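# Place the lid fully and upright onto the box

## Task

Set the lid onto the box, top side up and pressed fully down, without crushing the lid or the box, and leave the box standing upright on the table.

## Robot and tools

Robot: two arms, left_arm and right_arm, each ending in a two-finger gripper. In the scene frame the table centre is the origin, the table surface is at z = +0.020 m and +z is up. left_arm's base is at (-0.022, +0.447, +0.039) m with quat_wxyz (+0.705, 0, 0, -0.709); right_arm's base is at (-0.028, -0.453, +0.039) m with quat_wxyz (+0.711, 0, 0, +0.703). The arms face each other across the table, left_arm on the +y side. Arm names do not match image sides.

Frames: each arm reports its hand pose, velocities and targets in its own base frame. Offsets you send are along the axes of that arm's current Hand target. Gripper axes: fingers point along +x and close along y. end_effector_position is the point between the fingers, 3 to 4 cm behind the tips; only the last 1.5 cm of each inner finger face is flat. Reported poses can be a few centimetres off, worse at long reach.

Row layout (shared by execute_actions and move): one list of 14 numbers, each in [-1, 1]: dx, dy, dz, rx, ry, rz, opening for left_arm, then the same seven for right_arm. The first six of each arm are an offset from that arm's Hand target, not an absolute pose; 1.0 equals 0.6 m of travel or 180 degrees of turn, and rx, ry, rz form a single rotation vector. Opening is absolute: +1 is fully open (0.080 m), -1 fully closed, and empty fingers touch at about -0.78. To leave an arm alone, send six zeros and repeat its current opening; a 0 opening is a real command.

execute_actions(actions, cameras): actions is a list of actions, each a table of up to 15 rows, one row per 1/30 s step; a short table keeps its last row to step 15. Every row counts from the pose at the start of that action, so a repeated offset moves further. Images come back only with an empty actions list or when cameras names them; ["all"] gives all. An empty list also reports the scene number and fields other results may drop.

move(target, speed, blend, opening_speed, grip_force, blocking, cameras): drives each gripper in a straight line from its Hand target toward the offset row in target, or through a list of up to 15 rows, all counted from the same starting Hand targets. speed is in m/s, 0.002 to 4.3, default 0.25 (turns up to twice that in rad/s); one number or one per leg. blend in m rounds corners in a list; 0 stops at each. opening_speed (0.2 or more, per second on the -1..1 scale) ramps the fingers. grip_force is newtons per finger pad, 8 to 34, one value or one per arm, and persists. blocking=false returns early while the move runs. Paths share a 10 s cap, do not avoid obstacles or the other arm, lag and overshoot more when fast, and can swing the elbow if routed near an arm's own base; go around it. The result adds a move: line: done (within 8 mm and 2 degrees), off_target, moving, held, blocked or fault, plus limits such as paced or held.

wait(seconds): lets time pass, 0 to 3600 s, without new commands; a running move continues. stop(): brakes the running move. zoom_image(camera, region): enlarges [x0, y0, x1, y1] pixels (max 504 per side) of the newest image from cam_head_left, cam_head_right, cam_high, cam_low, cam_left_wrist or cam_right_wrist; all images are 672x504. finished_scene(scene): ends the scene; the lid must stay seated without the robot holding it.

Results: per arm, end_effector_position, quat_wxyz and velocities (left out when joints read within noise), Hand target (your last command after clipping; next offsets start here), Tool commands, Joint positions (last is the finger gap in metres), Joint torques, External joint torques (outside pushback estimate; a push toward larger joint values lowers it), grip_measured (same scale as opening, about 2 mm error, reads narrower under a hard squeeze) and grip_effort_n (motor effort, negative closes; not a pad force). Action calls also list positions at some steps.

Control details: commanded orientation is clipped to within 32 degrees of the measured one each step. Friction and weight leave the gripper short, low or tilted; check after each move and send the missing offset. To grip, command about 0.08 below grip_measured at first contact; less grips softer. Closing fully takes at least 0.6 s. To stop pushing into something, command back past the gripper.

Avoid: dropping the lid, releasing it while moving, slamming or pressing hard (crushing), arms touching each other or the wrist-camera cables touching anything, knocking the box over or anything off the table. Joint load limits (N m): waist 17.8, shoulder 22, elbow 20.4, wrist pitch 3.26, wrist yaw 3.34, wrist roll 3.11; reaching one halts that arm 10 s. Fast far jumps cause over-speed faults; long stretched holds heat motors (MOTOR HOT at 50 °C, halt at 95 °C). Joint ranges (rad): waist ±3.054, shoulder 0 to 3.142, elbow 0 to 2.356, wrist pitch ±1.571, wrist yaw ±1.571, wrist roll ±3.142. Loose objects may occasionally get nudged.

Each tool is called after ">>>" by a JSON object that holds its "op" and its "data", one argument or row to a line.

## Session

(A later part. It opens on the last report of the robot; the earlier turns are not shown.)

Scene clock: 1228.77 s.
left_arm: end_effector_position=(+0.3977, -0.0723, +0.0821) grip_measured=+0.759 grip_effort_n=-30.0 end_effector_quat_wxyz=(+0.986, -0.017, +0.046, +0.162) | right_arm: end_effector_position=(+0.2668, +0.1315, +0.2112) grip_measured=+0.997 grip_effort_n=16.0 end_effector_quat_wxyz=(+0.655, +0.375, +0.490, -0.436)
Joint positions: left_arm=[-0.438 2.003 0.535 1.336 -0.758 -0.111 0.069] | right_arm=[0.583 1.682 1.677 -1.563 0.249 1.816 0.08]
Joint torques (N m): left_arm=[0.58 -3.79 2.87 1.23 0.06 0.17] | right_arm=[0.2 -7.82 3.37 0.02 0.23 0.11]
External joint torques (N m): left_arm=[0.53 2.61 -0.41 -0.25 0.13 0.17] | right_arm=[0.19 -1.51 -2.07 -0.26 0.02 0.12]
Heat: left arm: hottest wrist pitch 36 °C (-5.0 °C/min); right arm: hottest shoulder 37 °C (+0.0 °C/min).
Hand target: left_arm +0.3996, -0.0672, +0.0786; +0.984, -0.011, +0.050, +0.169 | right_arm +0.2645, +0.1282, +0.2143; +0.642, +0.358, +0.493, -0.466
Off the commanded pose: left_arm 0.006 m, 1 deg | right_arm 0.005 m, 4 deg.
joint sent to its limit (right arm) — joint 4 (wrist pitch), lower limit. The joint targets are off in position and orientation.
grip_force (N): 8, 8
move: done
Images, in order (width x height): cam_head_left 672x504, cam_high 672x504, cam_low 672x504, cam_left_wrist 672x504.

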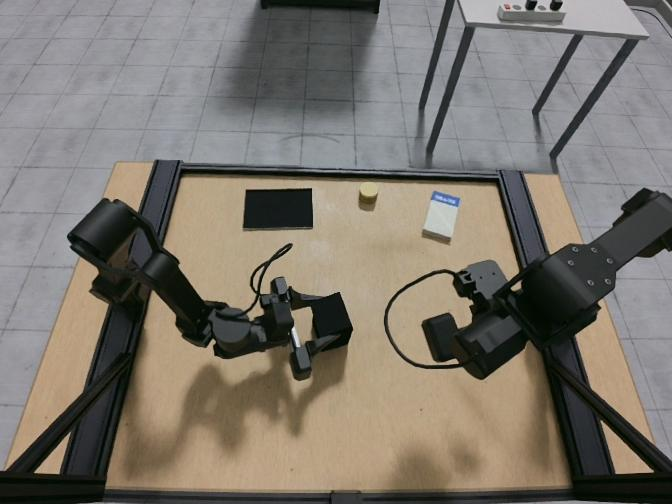

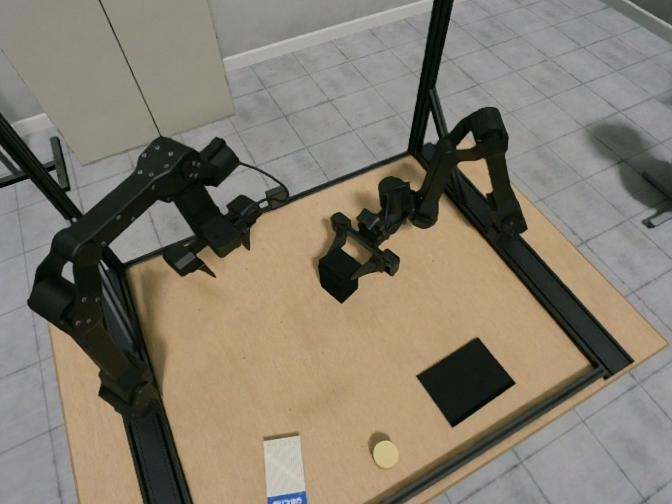

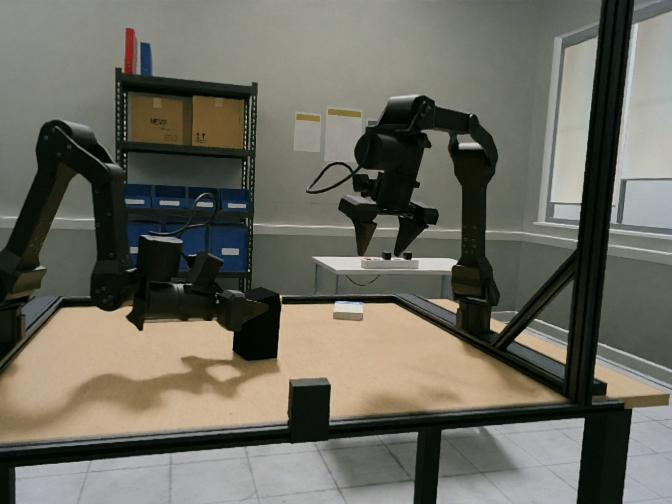

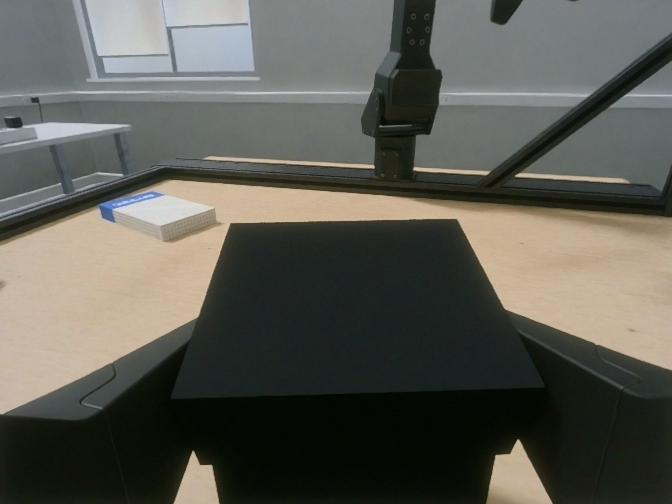

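>>> {"op": "move", "data": {
  "target": [-0.0008,-0.0033,0.035,0,0.053,0,0.45,0,0,0,0,0,0,1],
  "cameras": ["cam_head_left","cam_low","cam_high","cam_left_wrist"],
  "speed": 0.06
}}

>>> {"op": "zoom_image", "data": {
  "camera": "cam_low",
  "region": [220, 270, 300, 330]
}}

>>> {"op": "zoom_image", "data": {
  "camera": "cam_left_wrist",
  "region": [150, 350, 560, 504]
}}

>>> {"op": "zoom_image", "data": {
  "camera": "cam_high",
  "region": [300, 215, 390, 305]
}}

Scene clock: 1259.77 s.
left_arm: end_effector_position=(+0.3982, -0.0719, +0.0922) grip_measured=+0.759 grip_effort_n=-30.5 end_effector_quat_wxyz=(+0.977, -0.020, +0.139, +0.162) | right_arm: end_effector_position=(+0.2668, +0.1315, +0.2112) grip_measured=+0.997 grip_effort_n=16.0 end_effector_quat_wxyz=(+0.655, +0.375, +0.490, -0.436)
Joint positions: left_arm=[-0.426 1.778 0.604 0.796 -0.72 -0.251 0.069] | right_arm=[0.583 1.682 1.677 -1.563 0.249 1.816 0.08]
Joint torques (N m): left_arm=[0.42 -6.38 5.02 0.85 0.03 -0.05] | right_arm=[0.3 -7.78 3.34 0.01 0.21 0.12]
External joint torques (N m): left_arm=[0.38 -0.14 0.31 -0.65 0.19 -0.05] | right_arm=[0.31 -1.51 -2.1 -0.29 0 0.12]
Heat: left arm: hottest wrist pitch 34 °C (-7.0 °C/min); right arm: hottest shoulder 37 °C (+0.0 °C/min).
Hand target: left_arm +0.4018, -0.0684, +0.0995; +0.977, -0.025, +0.132, +0.167 | right_arm +0.2645, +0.1282, +0.2143; +0.642, +0.358, +0.493, -0.466
Off the commanded pose: left_arm 0.009 m, 1 deg | right_arm 0.005 m, 4 deg.
joint sent to its limit (right arm) — joint 4 (wrist pitch), lower limit. The joint targets are off in position and orientation.
grip_force (N): 8, 8
move: off_target (left_arm)
Images, in order (width x height): cam_head_left 672x504, cam_high 672x504, cam_low 672x504, cam_left_wrist 672x504.

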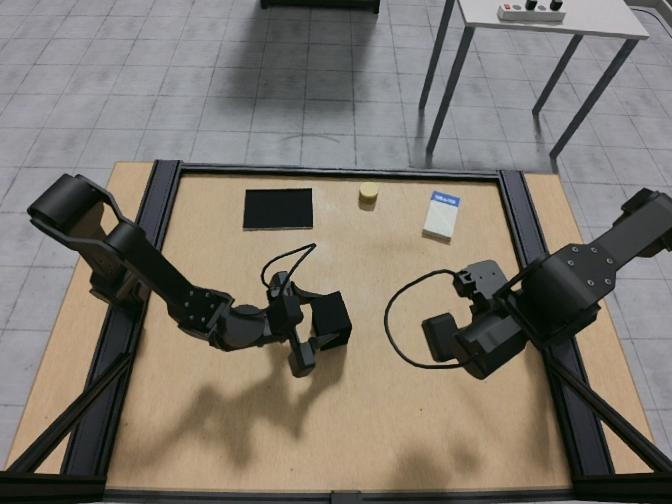

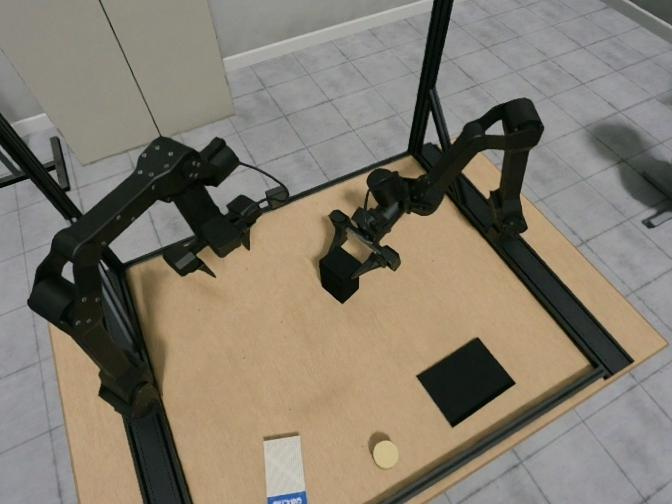

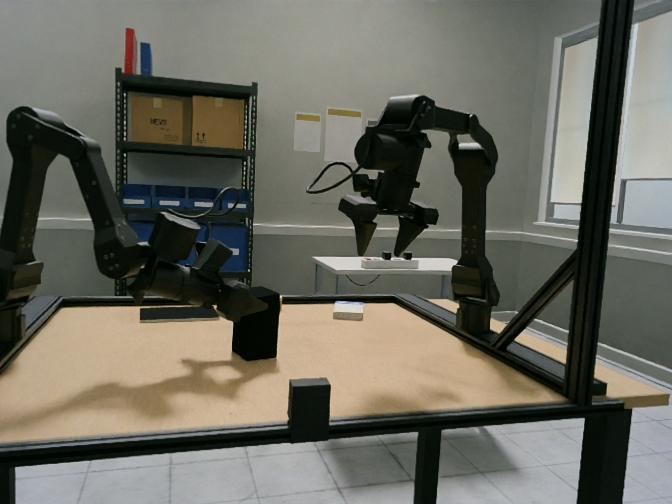

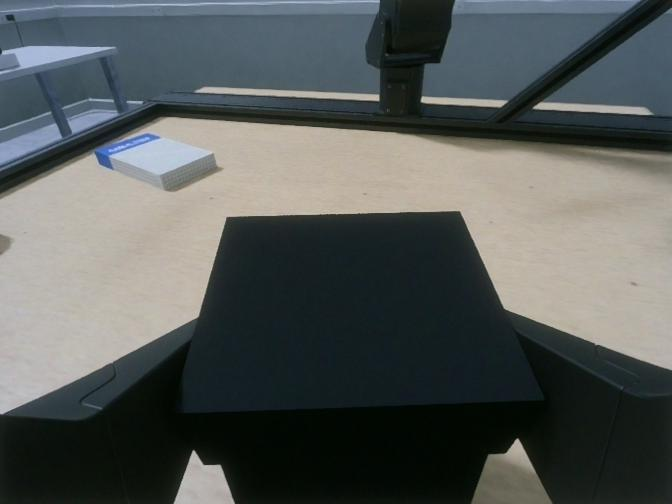

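Scaled by 6.300 from the camera's image (finer frame: 960x720).

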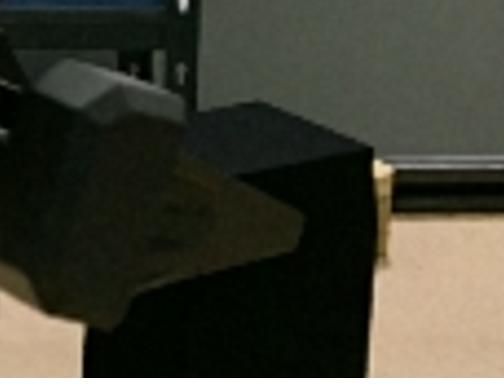

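Scaled by 1.229 from the camera's image (finer frame: 960x720).

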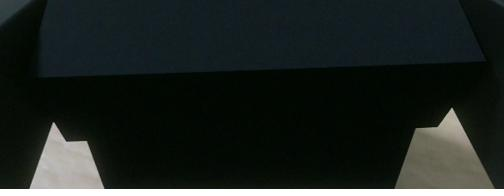

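Scaled by 5.600 from the camera's image (finer frame: 960x720).

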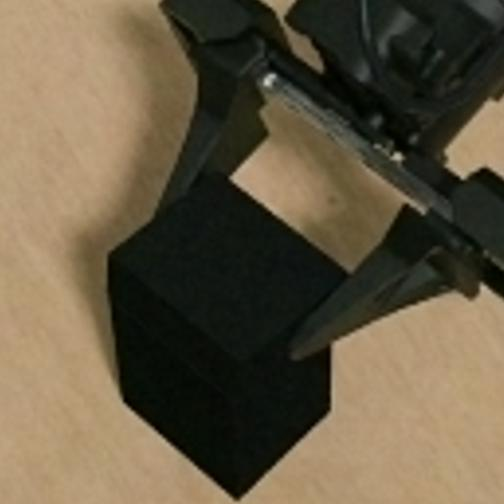

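>>> {"op": "move", "data": {
  "target": [
    [0.006,0,0.0035,0,0.022,0,0.45,0,0,0,0,0,0,1],
    [0.009,0,-0.008,0,0.022,0,0.45,0,0,0,0,0,0,1]
  ],
  "cameras": ["cam_head_left","cam_low","cam_high","cam_left_wrist"],
  "speed": 0.05
}}

>>> {"op": "zoom_image", "data": {
  "camera": "cam_low",
  "region": [220, 270, 300, 330]
}}

>>> {"op": "zoom_image", "data": {
  "camera": "cam_left_wrist",
  "region": [150, 350, 560, 504]
}}

>>> {"op": "zoom_image", "data": {
  "camera": "cam_high",
  "region": [300, 215, 390, 305]
}}

Scene clock: 1277.47 s.
left_arm: end_effector_position=(+0.4043, -0.0706, +0.0951) grip_measured=+0.759 grip_effort_n=-30.0 end_effector_quat_wxyz=(+0.972, -0.031, +0.165, +0.162) | right_arm: end_effector_position=(+0.2668, +0.1315, +0.2112) grip_measured=+0.997 grip_effort_n=16.0 end_effector_quat_wxyz=(+0.655, +0.375, +0.490, -0.436)
Joint positions: left_arm=[-0.408 1.747 0.657 0.647 -0.687 -0.3 0.069] | right_arm=[0.583 1.682 1.677 -1.563 0.249 1.816 0.08]
Joint torques (N m): left_arm=[0.3 -4.21 3.95 1.76 0.05 -0.05] | right_arm=[0.19 -7.85 3.4 0.03 0.21 0.13]
External joint torques (N m): left_arm=[0.28 2.13 -1.1 0.26 0.23 -0.05] | right_arm=[0.2 -1.57 -2.03 -0.26 -0.01 0.13]
Heat: left arm: hottest wrist pitch 33 °C (-5.0 °C/min); right arm: hottest shoulder 36 °C (-1.0 °C/min).
Hand target: left_arm +0.4055, -0.0671, +0.0935; +0.972, -0.031, +0.165, +0.166 | right_arm +0.2645, +0.1282, +0.2143; +0.642, +0.358, +0.493, -0.466
Off the commanded pose: left_arm 0.004 m, 0 deg | right_arm 0.005 m, 4 deg.
joint sent to its limit (right arm) — joint 4 (wrist pitch), lower limit. The joint targets are off in position and orientation.
grip_force (N): 8, 8
move: done
Images, in order (width x height): cam_head_left 672x504, cam_high 672x504, cam_low 672x504, cam_left_wrist 672x504.

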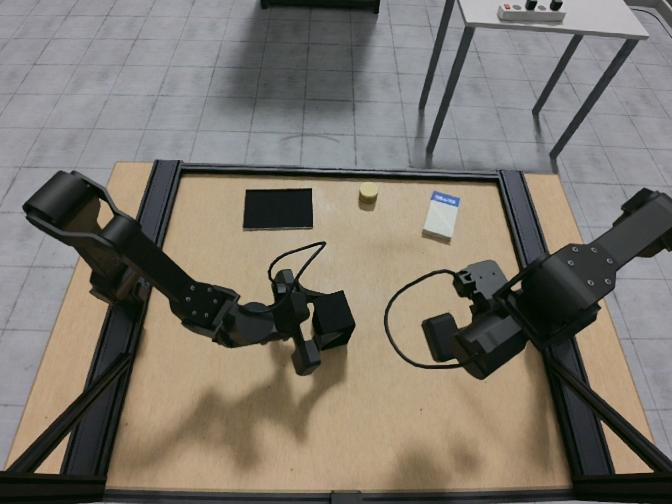

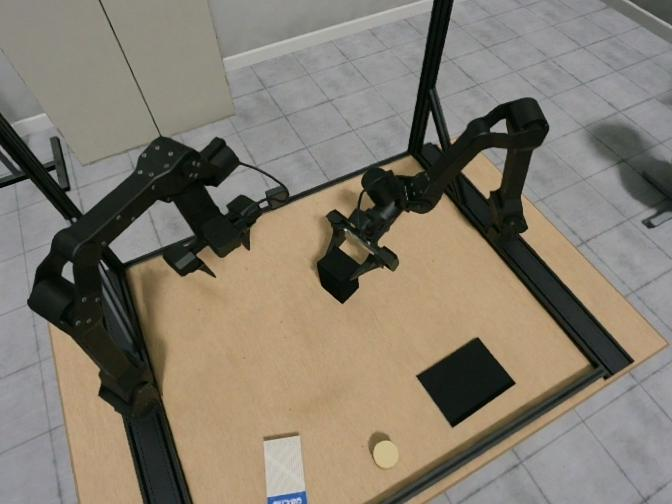

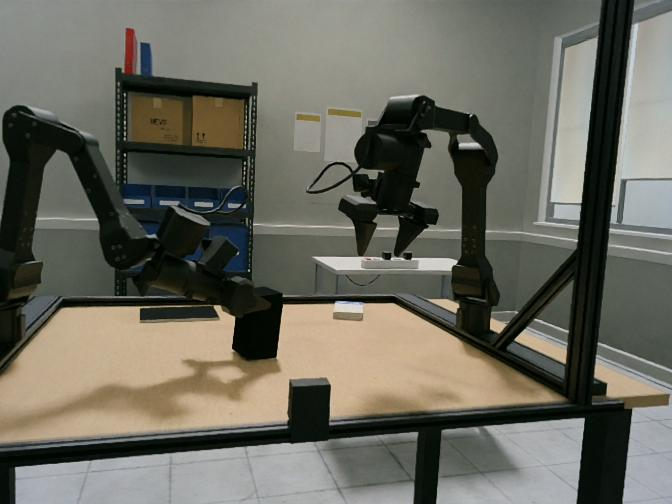

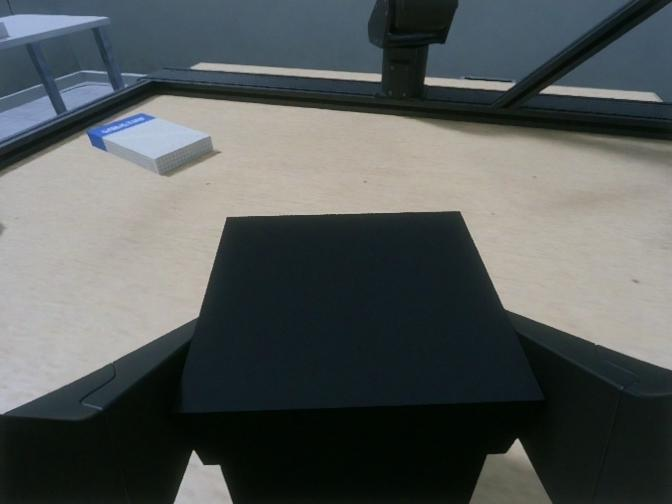

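Scaled by 6.300 from the camera's image (finer frame: 960x720).

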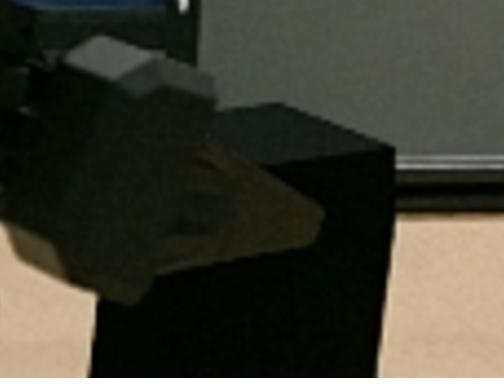

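Scaled by 1.229 from the camera's image (finer frame: 960x720).

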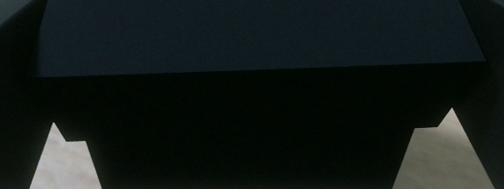

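Scaled by 5.600 from the camera's image (finer frame: 960x720).

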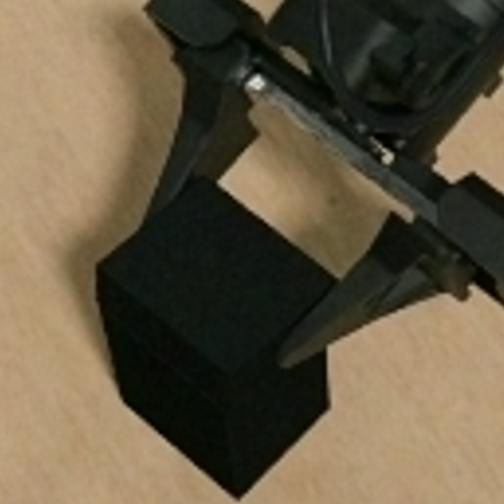

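>>> {"op": "zoom_image", "data": {
  "camera": "cam_low",
  "region": [210, 270, 300, 370]
}}

>>> {"op": "zoom_image", "data": {
  "camera": "cam_head_left",
  "region": [290, 280, 380, 360]
}}

>>> {"op": "zoom_image", "data": {
  "camera": "cam_high",
  "region": [310, 240, 370, 310]
}}

Scaled by 5.040 from the camera's image (finer frame: 960x720).

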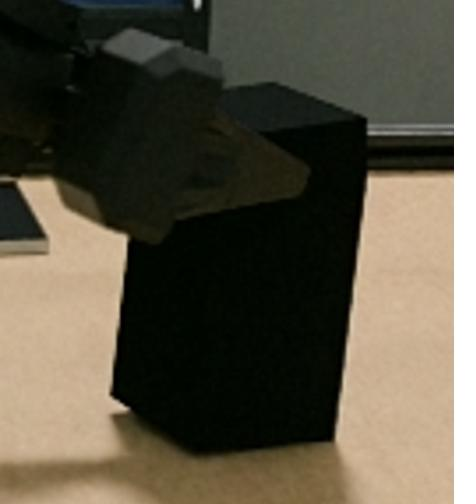

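Scaled by 5.600 from the camera's image (finer frame: 960x720).

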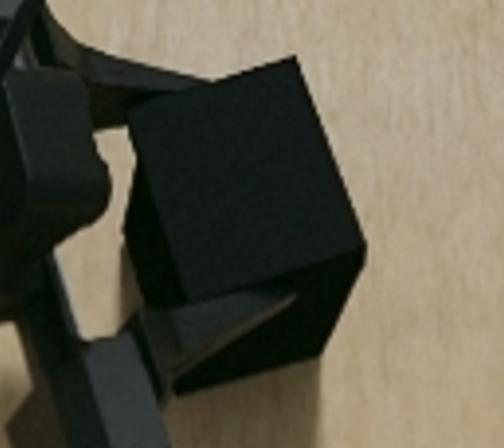

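Scaled by 7.200 from the camera's image (finer frame: 960x720).

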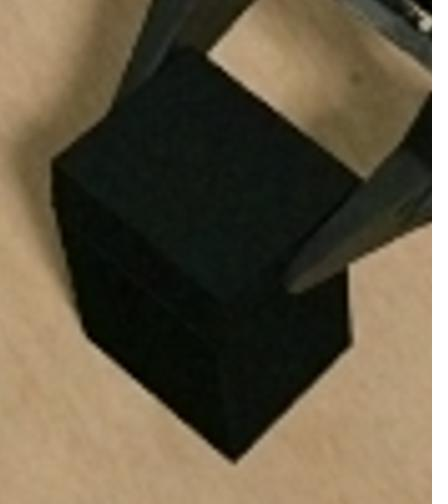

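>>> {"op": "move", "data": {
  "target": [
    [-0.0125,0,-0.006,0,-0.028,0,0.45,0,0,0,0,0,0,1],
    [-0.0125,0,-0.02,0,-0.028,0,0.45,0,0,0,0,0,0,1]
  ],
  "cameras": ["cam_head_left","cam_low","cam_high","cam_left_wrist"],
  "speed": 0.05
}}

>>> {"op": "zoom_image", "data": {
  "camera": "cam_low",
  "region": [210, 270, 300, 370]
}}

>>> {"op": "zoom_image", "data": {
  "camera": "cam_high",
  "region": [310, 240, 370, 310]
}}

Scene clock: 1306.83 s.
left_arm: end_effector_position=(+0.3972, -0.0726, +0.0889) grip_measured=+0.759 grip_effort_n=-30.0 end_effector_quat_wxyz=(+0.979, -0.029, +0.119, +0.164) | right_arm: end_effector_position=(+0.2668, +0.1315, +0.2112) grip_measured=+0.997 grip_effort_n=16.0 end_effector_quat_wxyz=(+0.655, +0.375, +0.490, -0.436)
Joint positions: left_arm=[-0.434 1.819 0.581 0.906 -0.737 -0.246 0.069] | right_arm=[0.583 1.682 1.677 -1.563 0.249 1.816 0.08]
Joint torques (N m): left_arm=[-0.24 -4.05 2.45 1.76 -0.17 0.1] | right_arm=[0.21 -7.86 3.35 0.02 0.22 0.11]
External joint torques (N m): left_arm=[-0.31 2.24 -2 0.25 -0.02 0.1] | right_arm=[0.23 -1.57 -2.1 -0.26 0 0.11]
Heat: left arm: hottest wrist pitch 36 °C (+1.0 °C/min); right arm: hottest shoulder 36 °C (-1.0 °C/min).
Hand target: left_arm +0.3951, -0.0709, +0.0846; +0.978, -0.023, +0.122, +0.168 | right_arm +0.2645, +0.1282, +0.2143; +0.642, +0.358, +0.493, -0.466
Off the commanded pose: left_arm 0.005 m, 1 deg | right_arm 0.005 m, 4 deg.
joint sent to its limit (right arm) — joint 4 (wrist pitch), lower limit. The joint targets are off in position and orientation.
grip_force (N): 8, 8
move: done
Images, in order (width x height): cam_head_left 672x504, cam_high 672x504, cam_low 672x504, cam_left_wrist 672x504.

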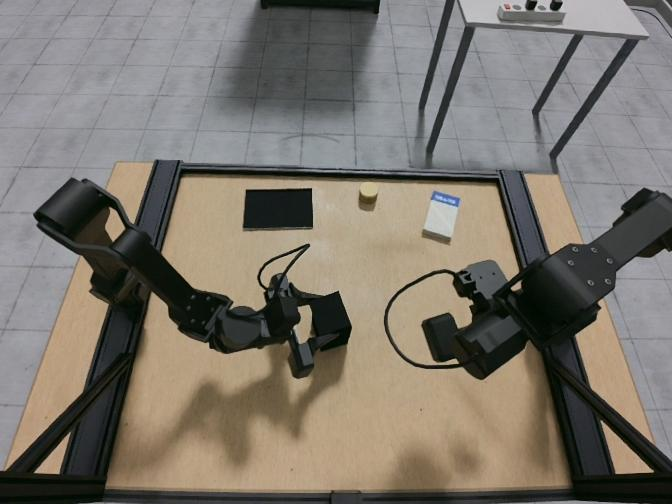

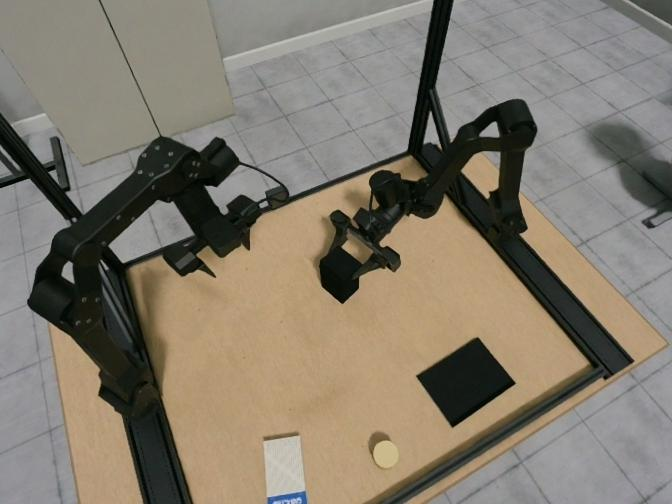

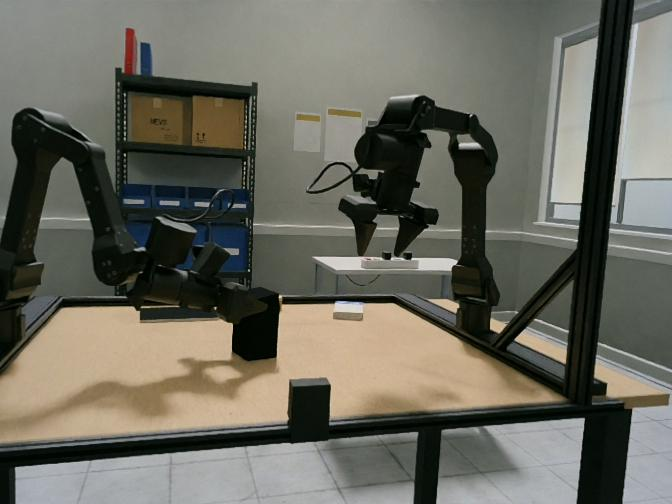

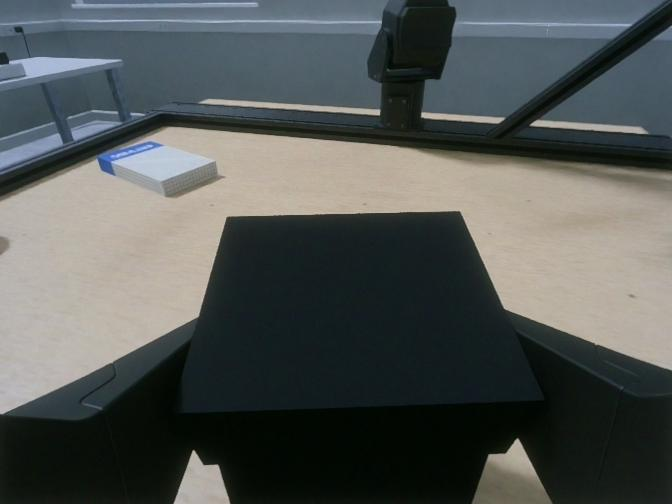

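Scaled by 5.040 from the camera's image (finer frame: 960x720).

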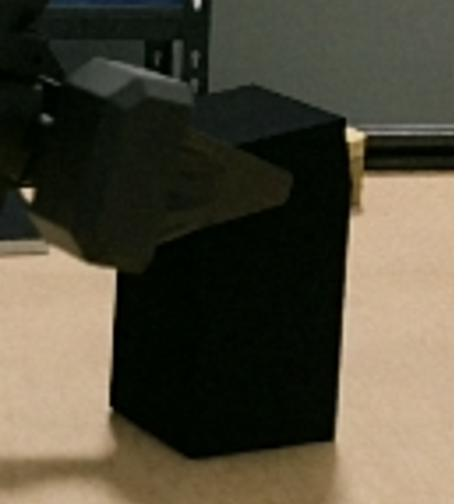

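Scaled by 7.200 from the camera's image (finer frame: 960x720).

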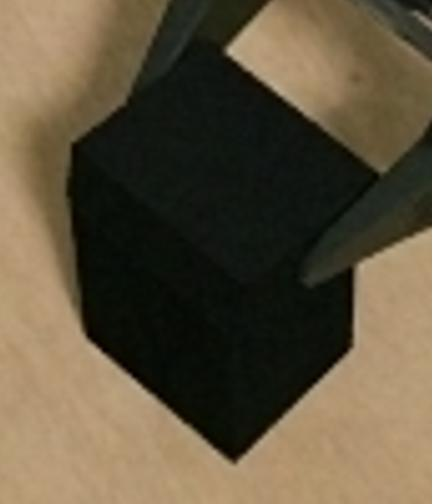

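>>> {"op": "move", "data": {
  "target": [
    [0.001,0,0.006,0,0.036,0,0.45,0,0,0,0,0,0,1],
    [0.003,0,-0.016,0,0.036,0,0.45,0,0,0,0,0,0,1]
  ],
  "cameras": ["cam_head_left","cam_low","cam_high","cam_left_wrist"],
  "speed": 0.05
}}

>>> {"op": "zoom_image", "data": {
  "camera": "cam_low",
  "region": [210, 270, 300, 370]
}}

>>> {"op": "zoom_image", "data": {
  "camera": "cam_high",
  "region": [310, 240, 370, 310]
}}

Scene clock: 1321.70 s.
left_arm: end_effector_position=(+0.3971, -0.0732, +0.0849) grip_measured=+0.759 grip_effort_n=-30.0 end_effector_quat_wxyz=(+0.971, -0.035, +0.166, +0.166) | right_arm: end_effector_position=(+0.2668, +0.1315, +0.2112) grip_measured=+0.997 grip_effort_n=15.6 end_effector_quat_wxyz=(+0.655, +0.375, +0.490, -0.436)
Joint positions: left_arm=[-0.428 1.767 0.628 0.682 -0.71 -0.323 0.069] | right_arm=[0.583 1.682 1.677 -1.563 0.249 1.816 0.08]
Joint torques (N m): left_arm=[-0.09 -3.38 2.32 1.34 -0.01 -0.09] | right_arm=[0.19 -7.9 3.32 0.04 0.21 0.12]
External joint torques (N m): left_arm=[-0.1 2.81 -2.4 -0.11 0.17 -0.09] | right_arm=[0.14 -1.63 -2.14 -0.26 0 0.12]
Heat: left arm: hottest wrist pitch 35 °C (+1.0 °C/min); right arm: hottest shoulder 36 °C (+0.0 °C/min).
Hand target: left_arm +0.3945, -0.0711, +0.0749; +0.969, -0.033, +0.177, +0.166 | right_arm +0.2645, +0.1282, +0.2143; +0.642, +0.358, +0.493, -0.466
Off the commanded pose: left_arm 0.011 m, 1 deg | right_arm 0.005 m, 4 deg.
joint sent to its limit (right arm) — joint 4 (wrist pitch), lower limit. The joint targets are off in position and orientation.
grip_force (N): 8, 8
move: off_target (left_arm)
Images, in order (width x height): cam_head_left 672x504, cam_high 672x504, cam_low 672x504, cam_left_wrist 672x504.

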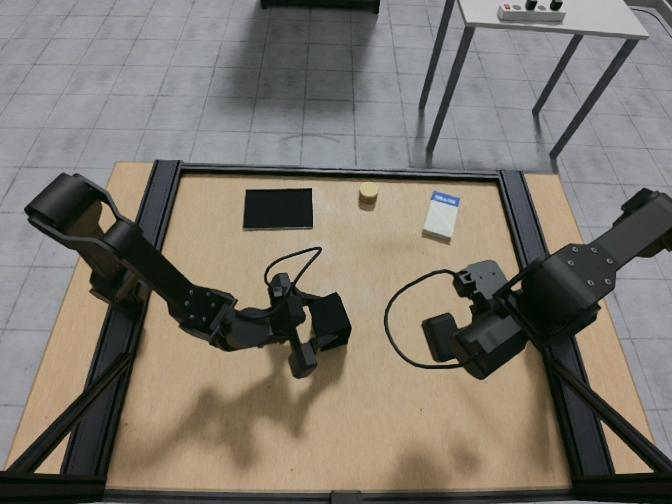

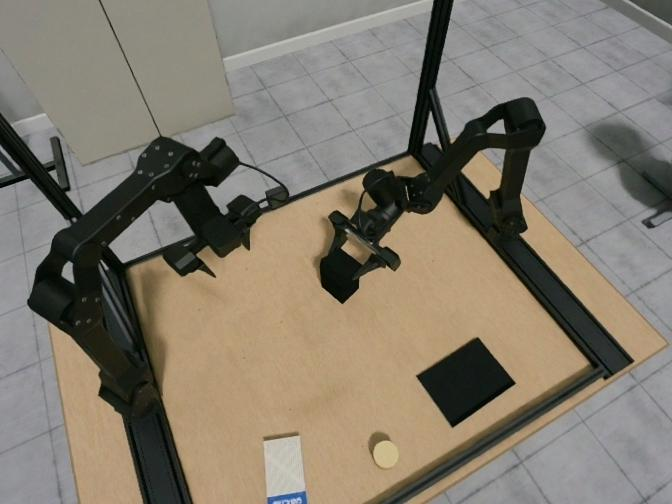

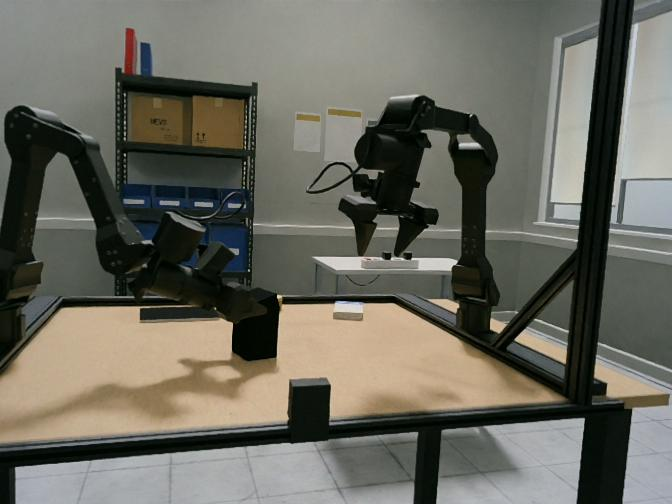

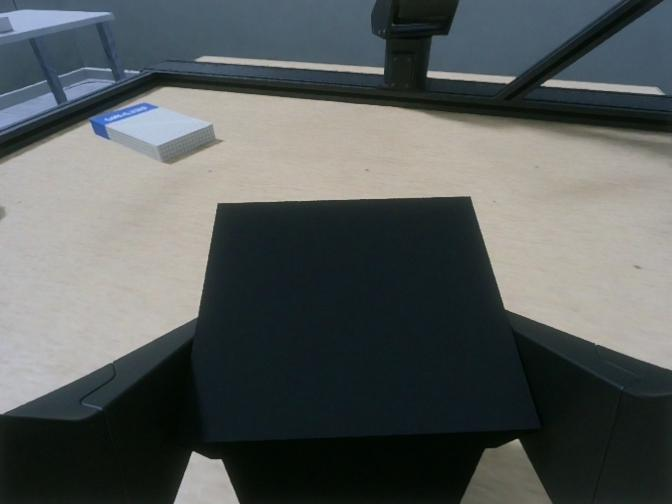

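Scaled by 5.040 from the camera's image (finer frame: 960x720).

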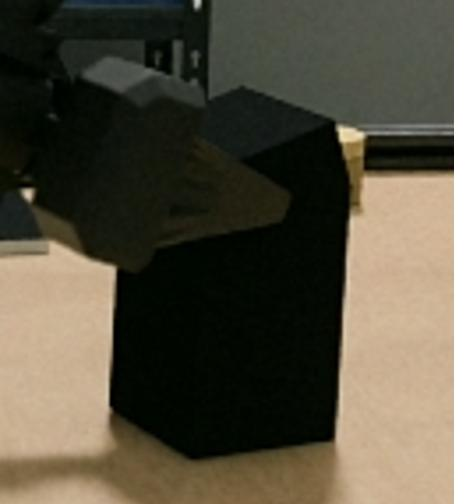

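Scaled by 7.200 from the camera's image (finer frame: 960x720).

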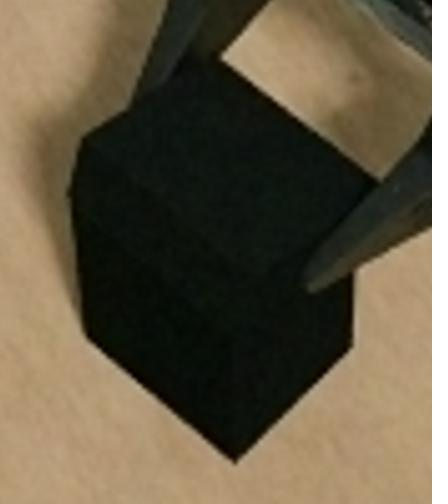

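>>> {"op": "move", "data": {
  "target": [
    [0.008,0,0.003,0,0,0,0.45,0,0,0,0,0,0,1]
  ],
  "cameras": ["cam_head_left","cam_low","cam_high","cam_left_wrist"],
  "speed": 0.04
}}

>>> {"op": "zoom_image", "data": {
  "camera": "cam_low",
  "region": [230, 270, 300, 340]
}}

>>> {"op": "zoom_image", "data": {
  "camera": "cam_high",
  "region": [310, 240, 370, 310]
}}

Scene clock: 1349.40 s.
left_arm: end_effector_position=(+0.3978, -0.0722, +0.0833) grip_measured=+0.759 grip_effort_n=-30.0 end_effector_quat_wxyz=(+0.971, -0.035, +0.166, +0.168) | right_arm: end_effector_position=(+0.2668, +0.1315, +0.2112) grip_measured=+0.997 grip_effort_n=16.0 end_effector_quat_wxyz=(+0.655, +0.375, +0.490, -0.436)
Joint positions: left_arm=[-0.425 1.775 0.628 0.69 -0.71 -0.323 0.069] | right_arm=[0.583 1.682 1.677 -1.563 0.249 1.816 0.08]
Joint torques (N m): left_arm=[0.57 -2.8 3.87 0.96 0.32 0.11] | right_arm=[0.18 -7.9 3.39 0 0.22 0.11]
External joint torques (N m): left_arm=[0.55 3.46 -0.88 -0.5 0.51 0.11] | right_arm=[0.21 -1.59 -2.03 -0.26 0 0.11]
Heat: left arm: hottest wrist pitch 33 °C (-2.0 °C/min); right arm: hottest shoulder 36 °C (+0.0 °C/min).
Hand target: left_arm +0.3993, -0.0694, +0.0749; +0.969, -0.033, +0.177, +0.166 | right_arm +0.2645, +0.1282, +0.2143; +0.642, +0.358, +0.493, -0.466
Off the commanded pose: left_arm 0.009 m, 1 deg | right_arm 0.005 m, 4 deg.
joint sent to its limit (right arm) — joint 4 (wrist pitch), lower limit. The joint targets are off in position and orientation.
grip_force (N): 8, 8
move: off_target (left_arm)
Images, in order (width x height): cam_head_left 672x504, cam_high 672x504, cam_low 672x504, cam_left_wrist 672x504.

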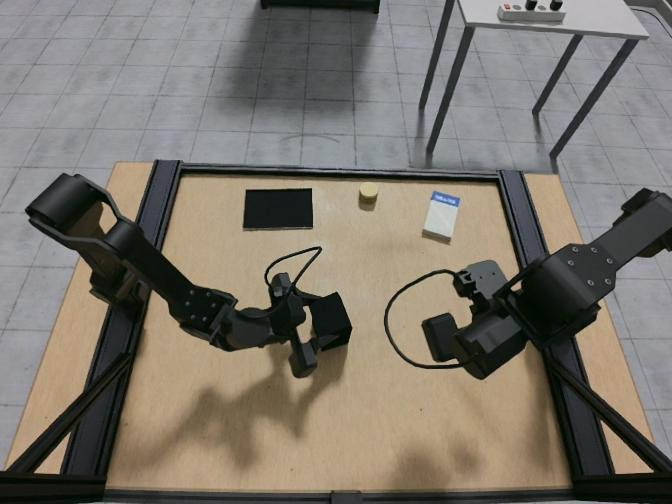

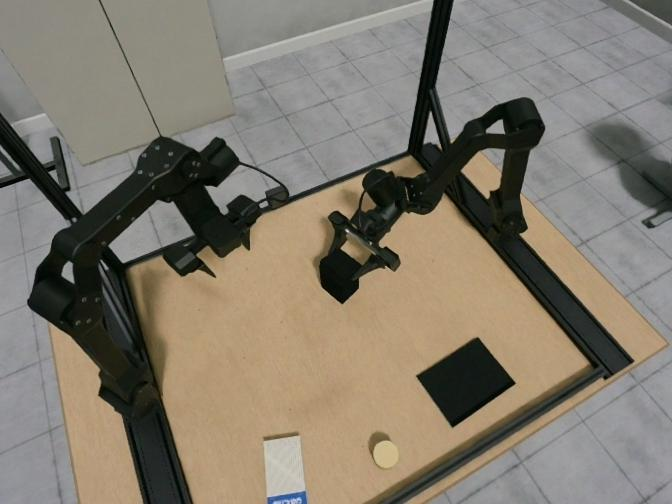

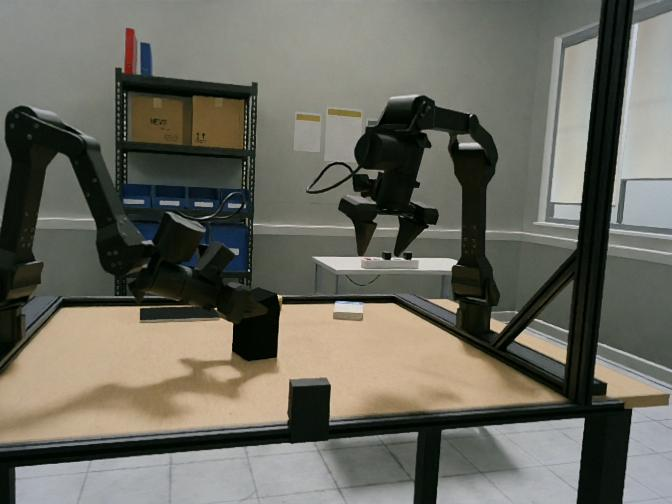

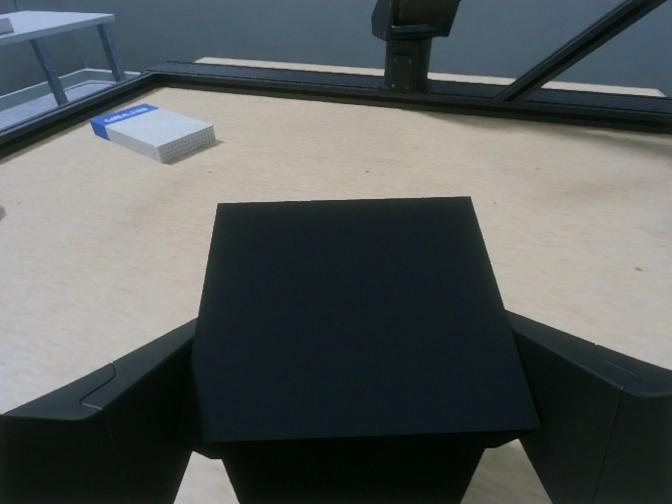

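Scaled by 7.200 from the camera's image (finer frame: 960x720).

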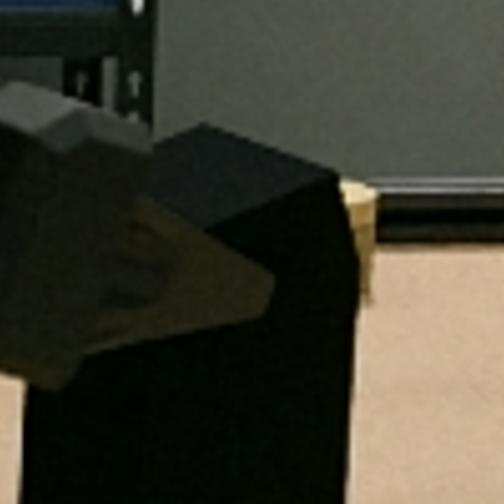

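Scaled by 7.200 from the camera's image (finer frame: 960x720).

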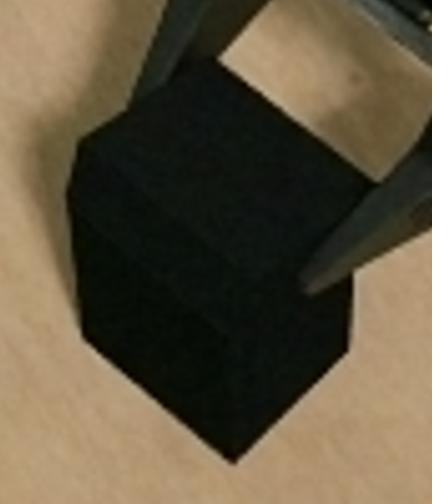

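>>> {"op": "move", "data": {
  "target": [
    [-0.0137,-0.0038,0.0428,0,0.058,0,0.45,0,0,0,0,0,0,1]
  ],
  "cameras": ["cam_head_left","cam_low","cam_high","cam_left_wrist"],
  "speed": 0.04,
  "grip_force": [16,8]
}}

>>> {"op": "zoom_image", "data": {
  "camera": "cam_low",
  "region": [230, 270, 300, 340]
}}

>>> {"op": "zoom_image", "data": {
  "camera": "cam_high",
  "region": [310, 240, 370, 310]
}}

Scene clock: 1374.53 s.
left_arm: end_effector_position=(+0.3985, -0.0730, +0.0945) grip_measured=+0.758 grip_effort_n=-46.7 end_effector_quat_wxyz=(+0.948, -0.043, +0.271, +0.161) | right_arm: end_effector_position=(+0.2668, +0.1315, +0.2112) grip_measured=+0.997 grip_effort_n=16.0 end_effector_quat_wxyz=(+0.655, +0.375, +0.490, -0.436)
Joint positions: left_arm=[-0.394 1.667 0.795 0.176 -0.605 -0.436 0.069] | right_arm=[0.583 1.682 1.677 -1.563 0.249 1.816 0.08]
Joint torques (N m): left_arm=[0.24 -6.52 6 0.7 0.05 -0.05] | right_arm=[0.23 -7.84 3.25 0 0.19 0.1]
External joint torques (N m): left_arm=[0.25 -0.13 0.35 -0.68 0.29 -0.05] | right_arm=[0.29 -1.54 -2.19 -0.29 -0.02 0.1]
Heat: left arm: hottest wrist pitch 32 °C (-3.0 °C/min); right arm: hottest shoulder 36 °C (+0.0 °C/min).
Hand target: left_arm +0.4014, -0.0710, +0.1018; +0.949, -0.048, +0.265, +0.162 | right_arm +0.2645, +0.1282, +0.2143; +0.642, +0.358, +0.493, -0.466
Off the commanded pose: left_arm 0.008 m, 1 deg | right_arm 0.005 m, 4 deg.
joint sent to its limit (right arm) — joint 4 (wrist pitch), lower limit. The joint targets are off in position and orientation.
grip_force (N): 16, 8
move: done
Images, in order (width x height): cam_head_left 672x504, cam_high 672x504, cam_low 672x504, cam_left_wrist 672x504.

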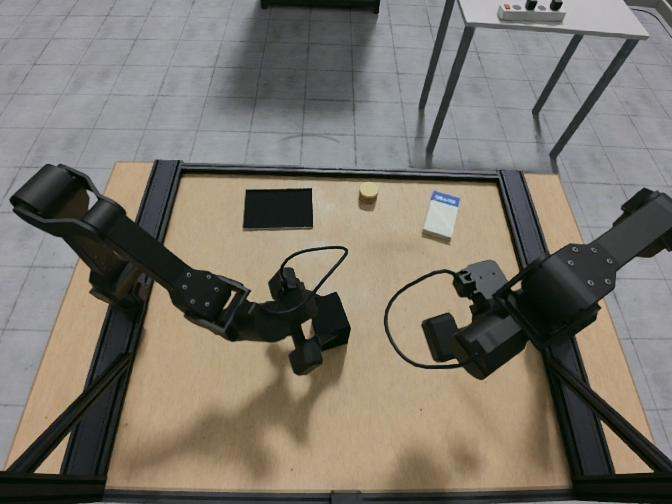

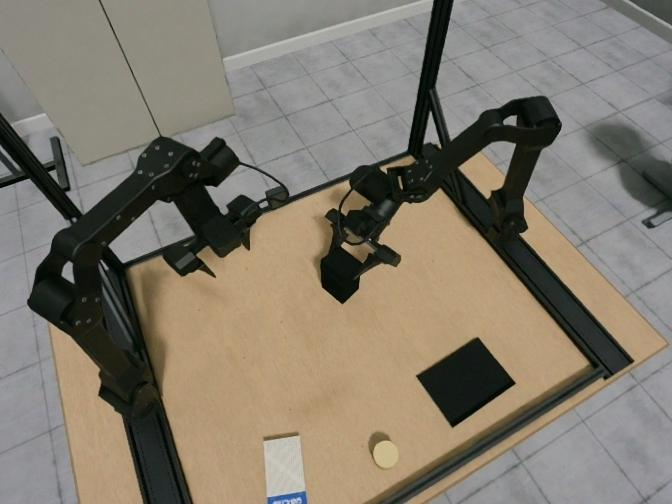

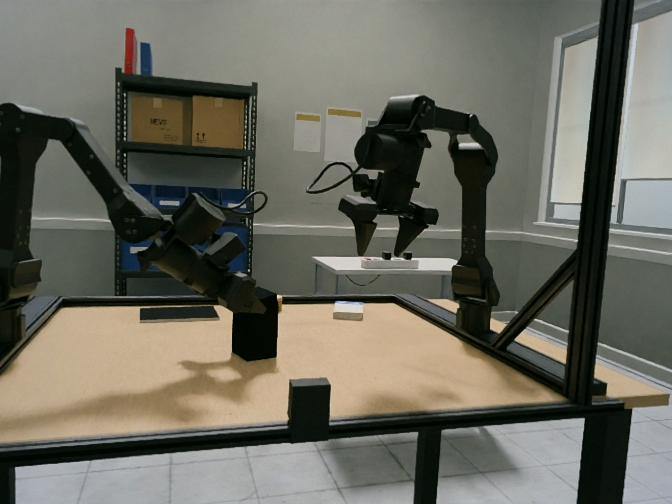

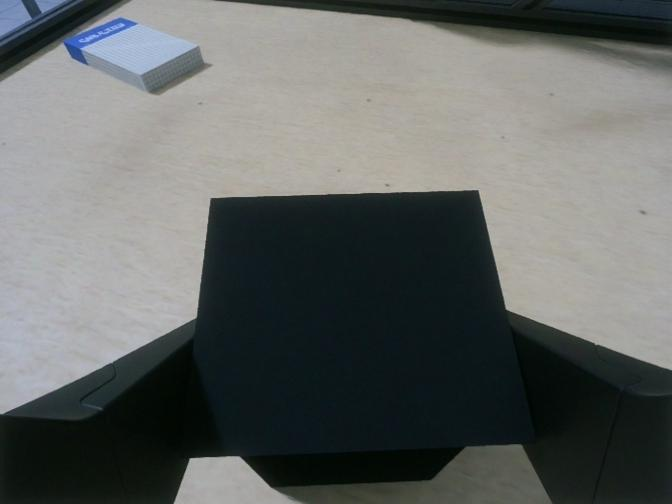

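Scaled by 7.200 from the camera's image (finer frame: 960x720).

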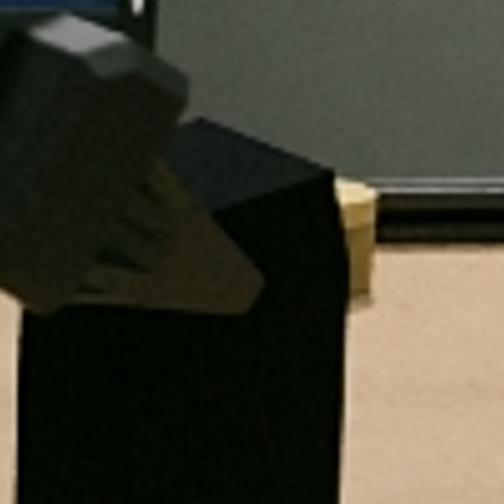

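Scaled by 7.200 from the camera's image (finer frame: 960x720).

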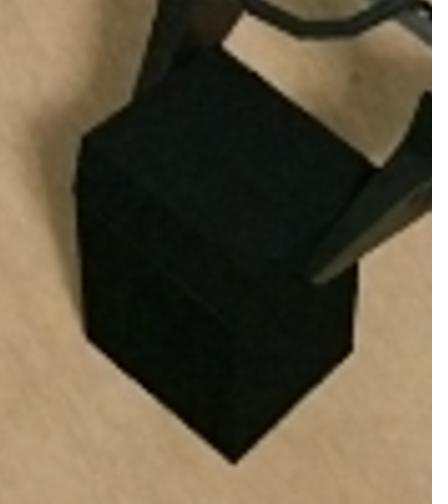

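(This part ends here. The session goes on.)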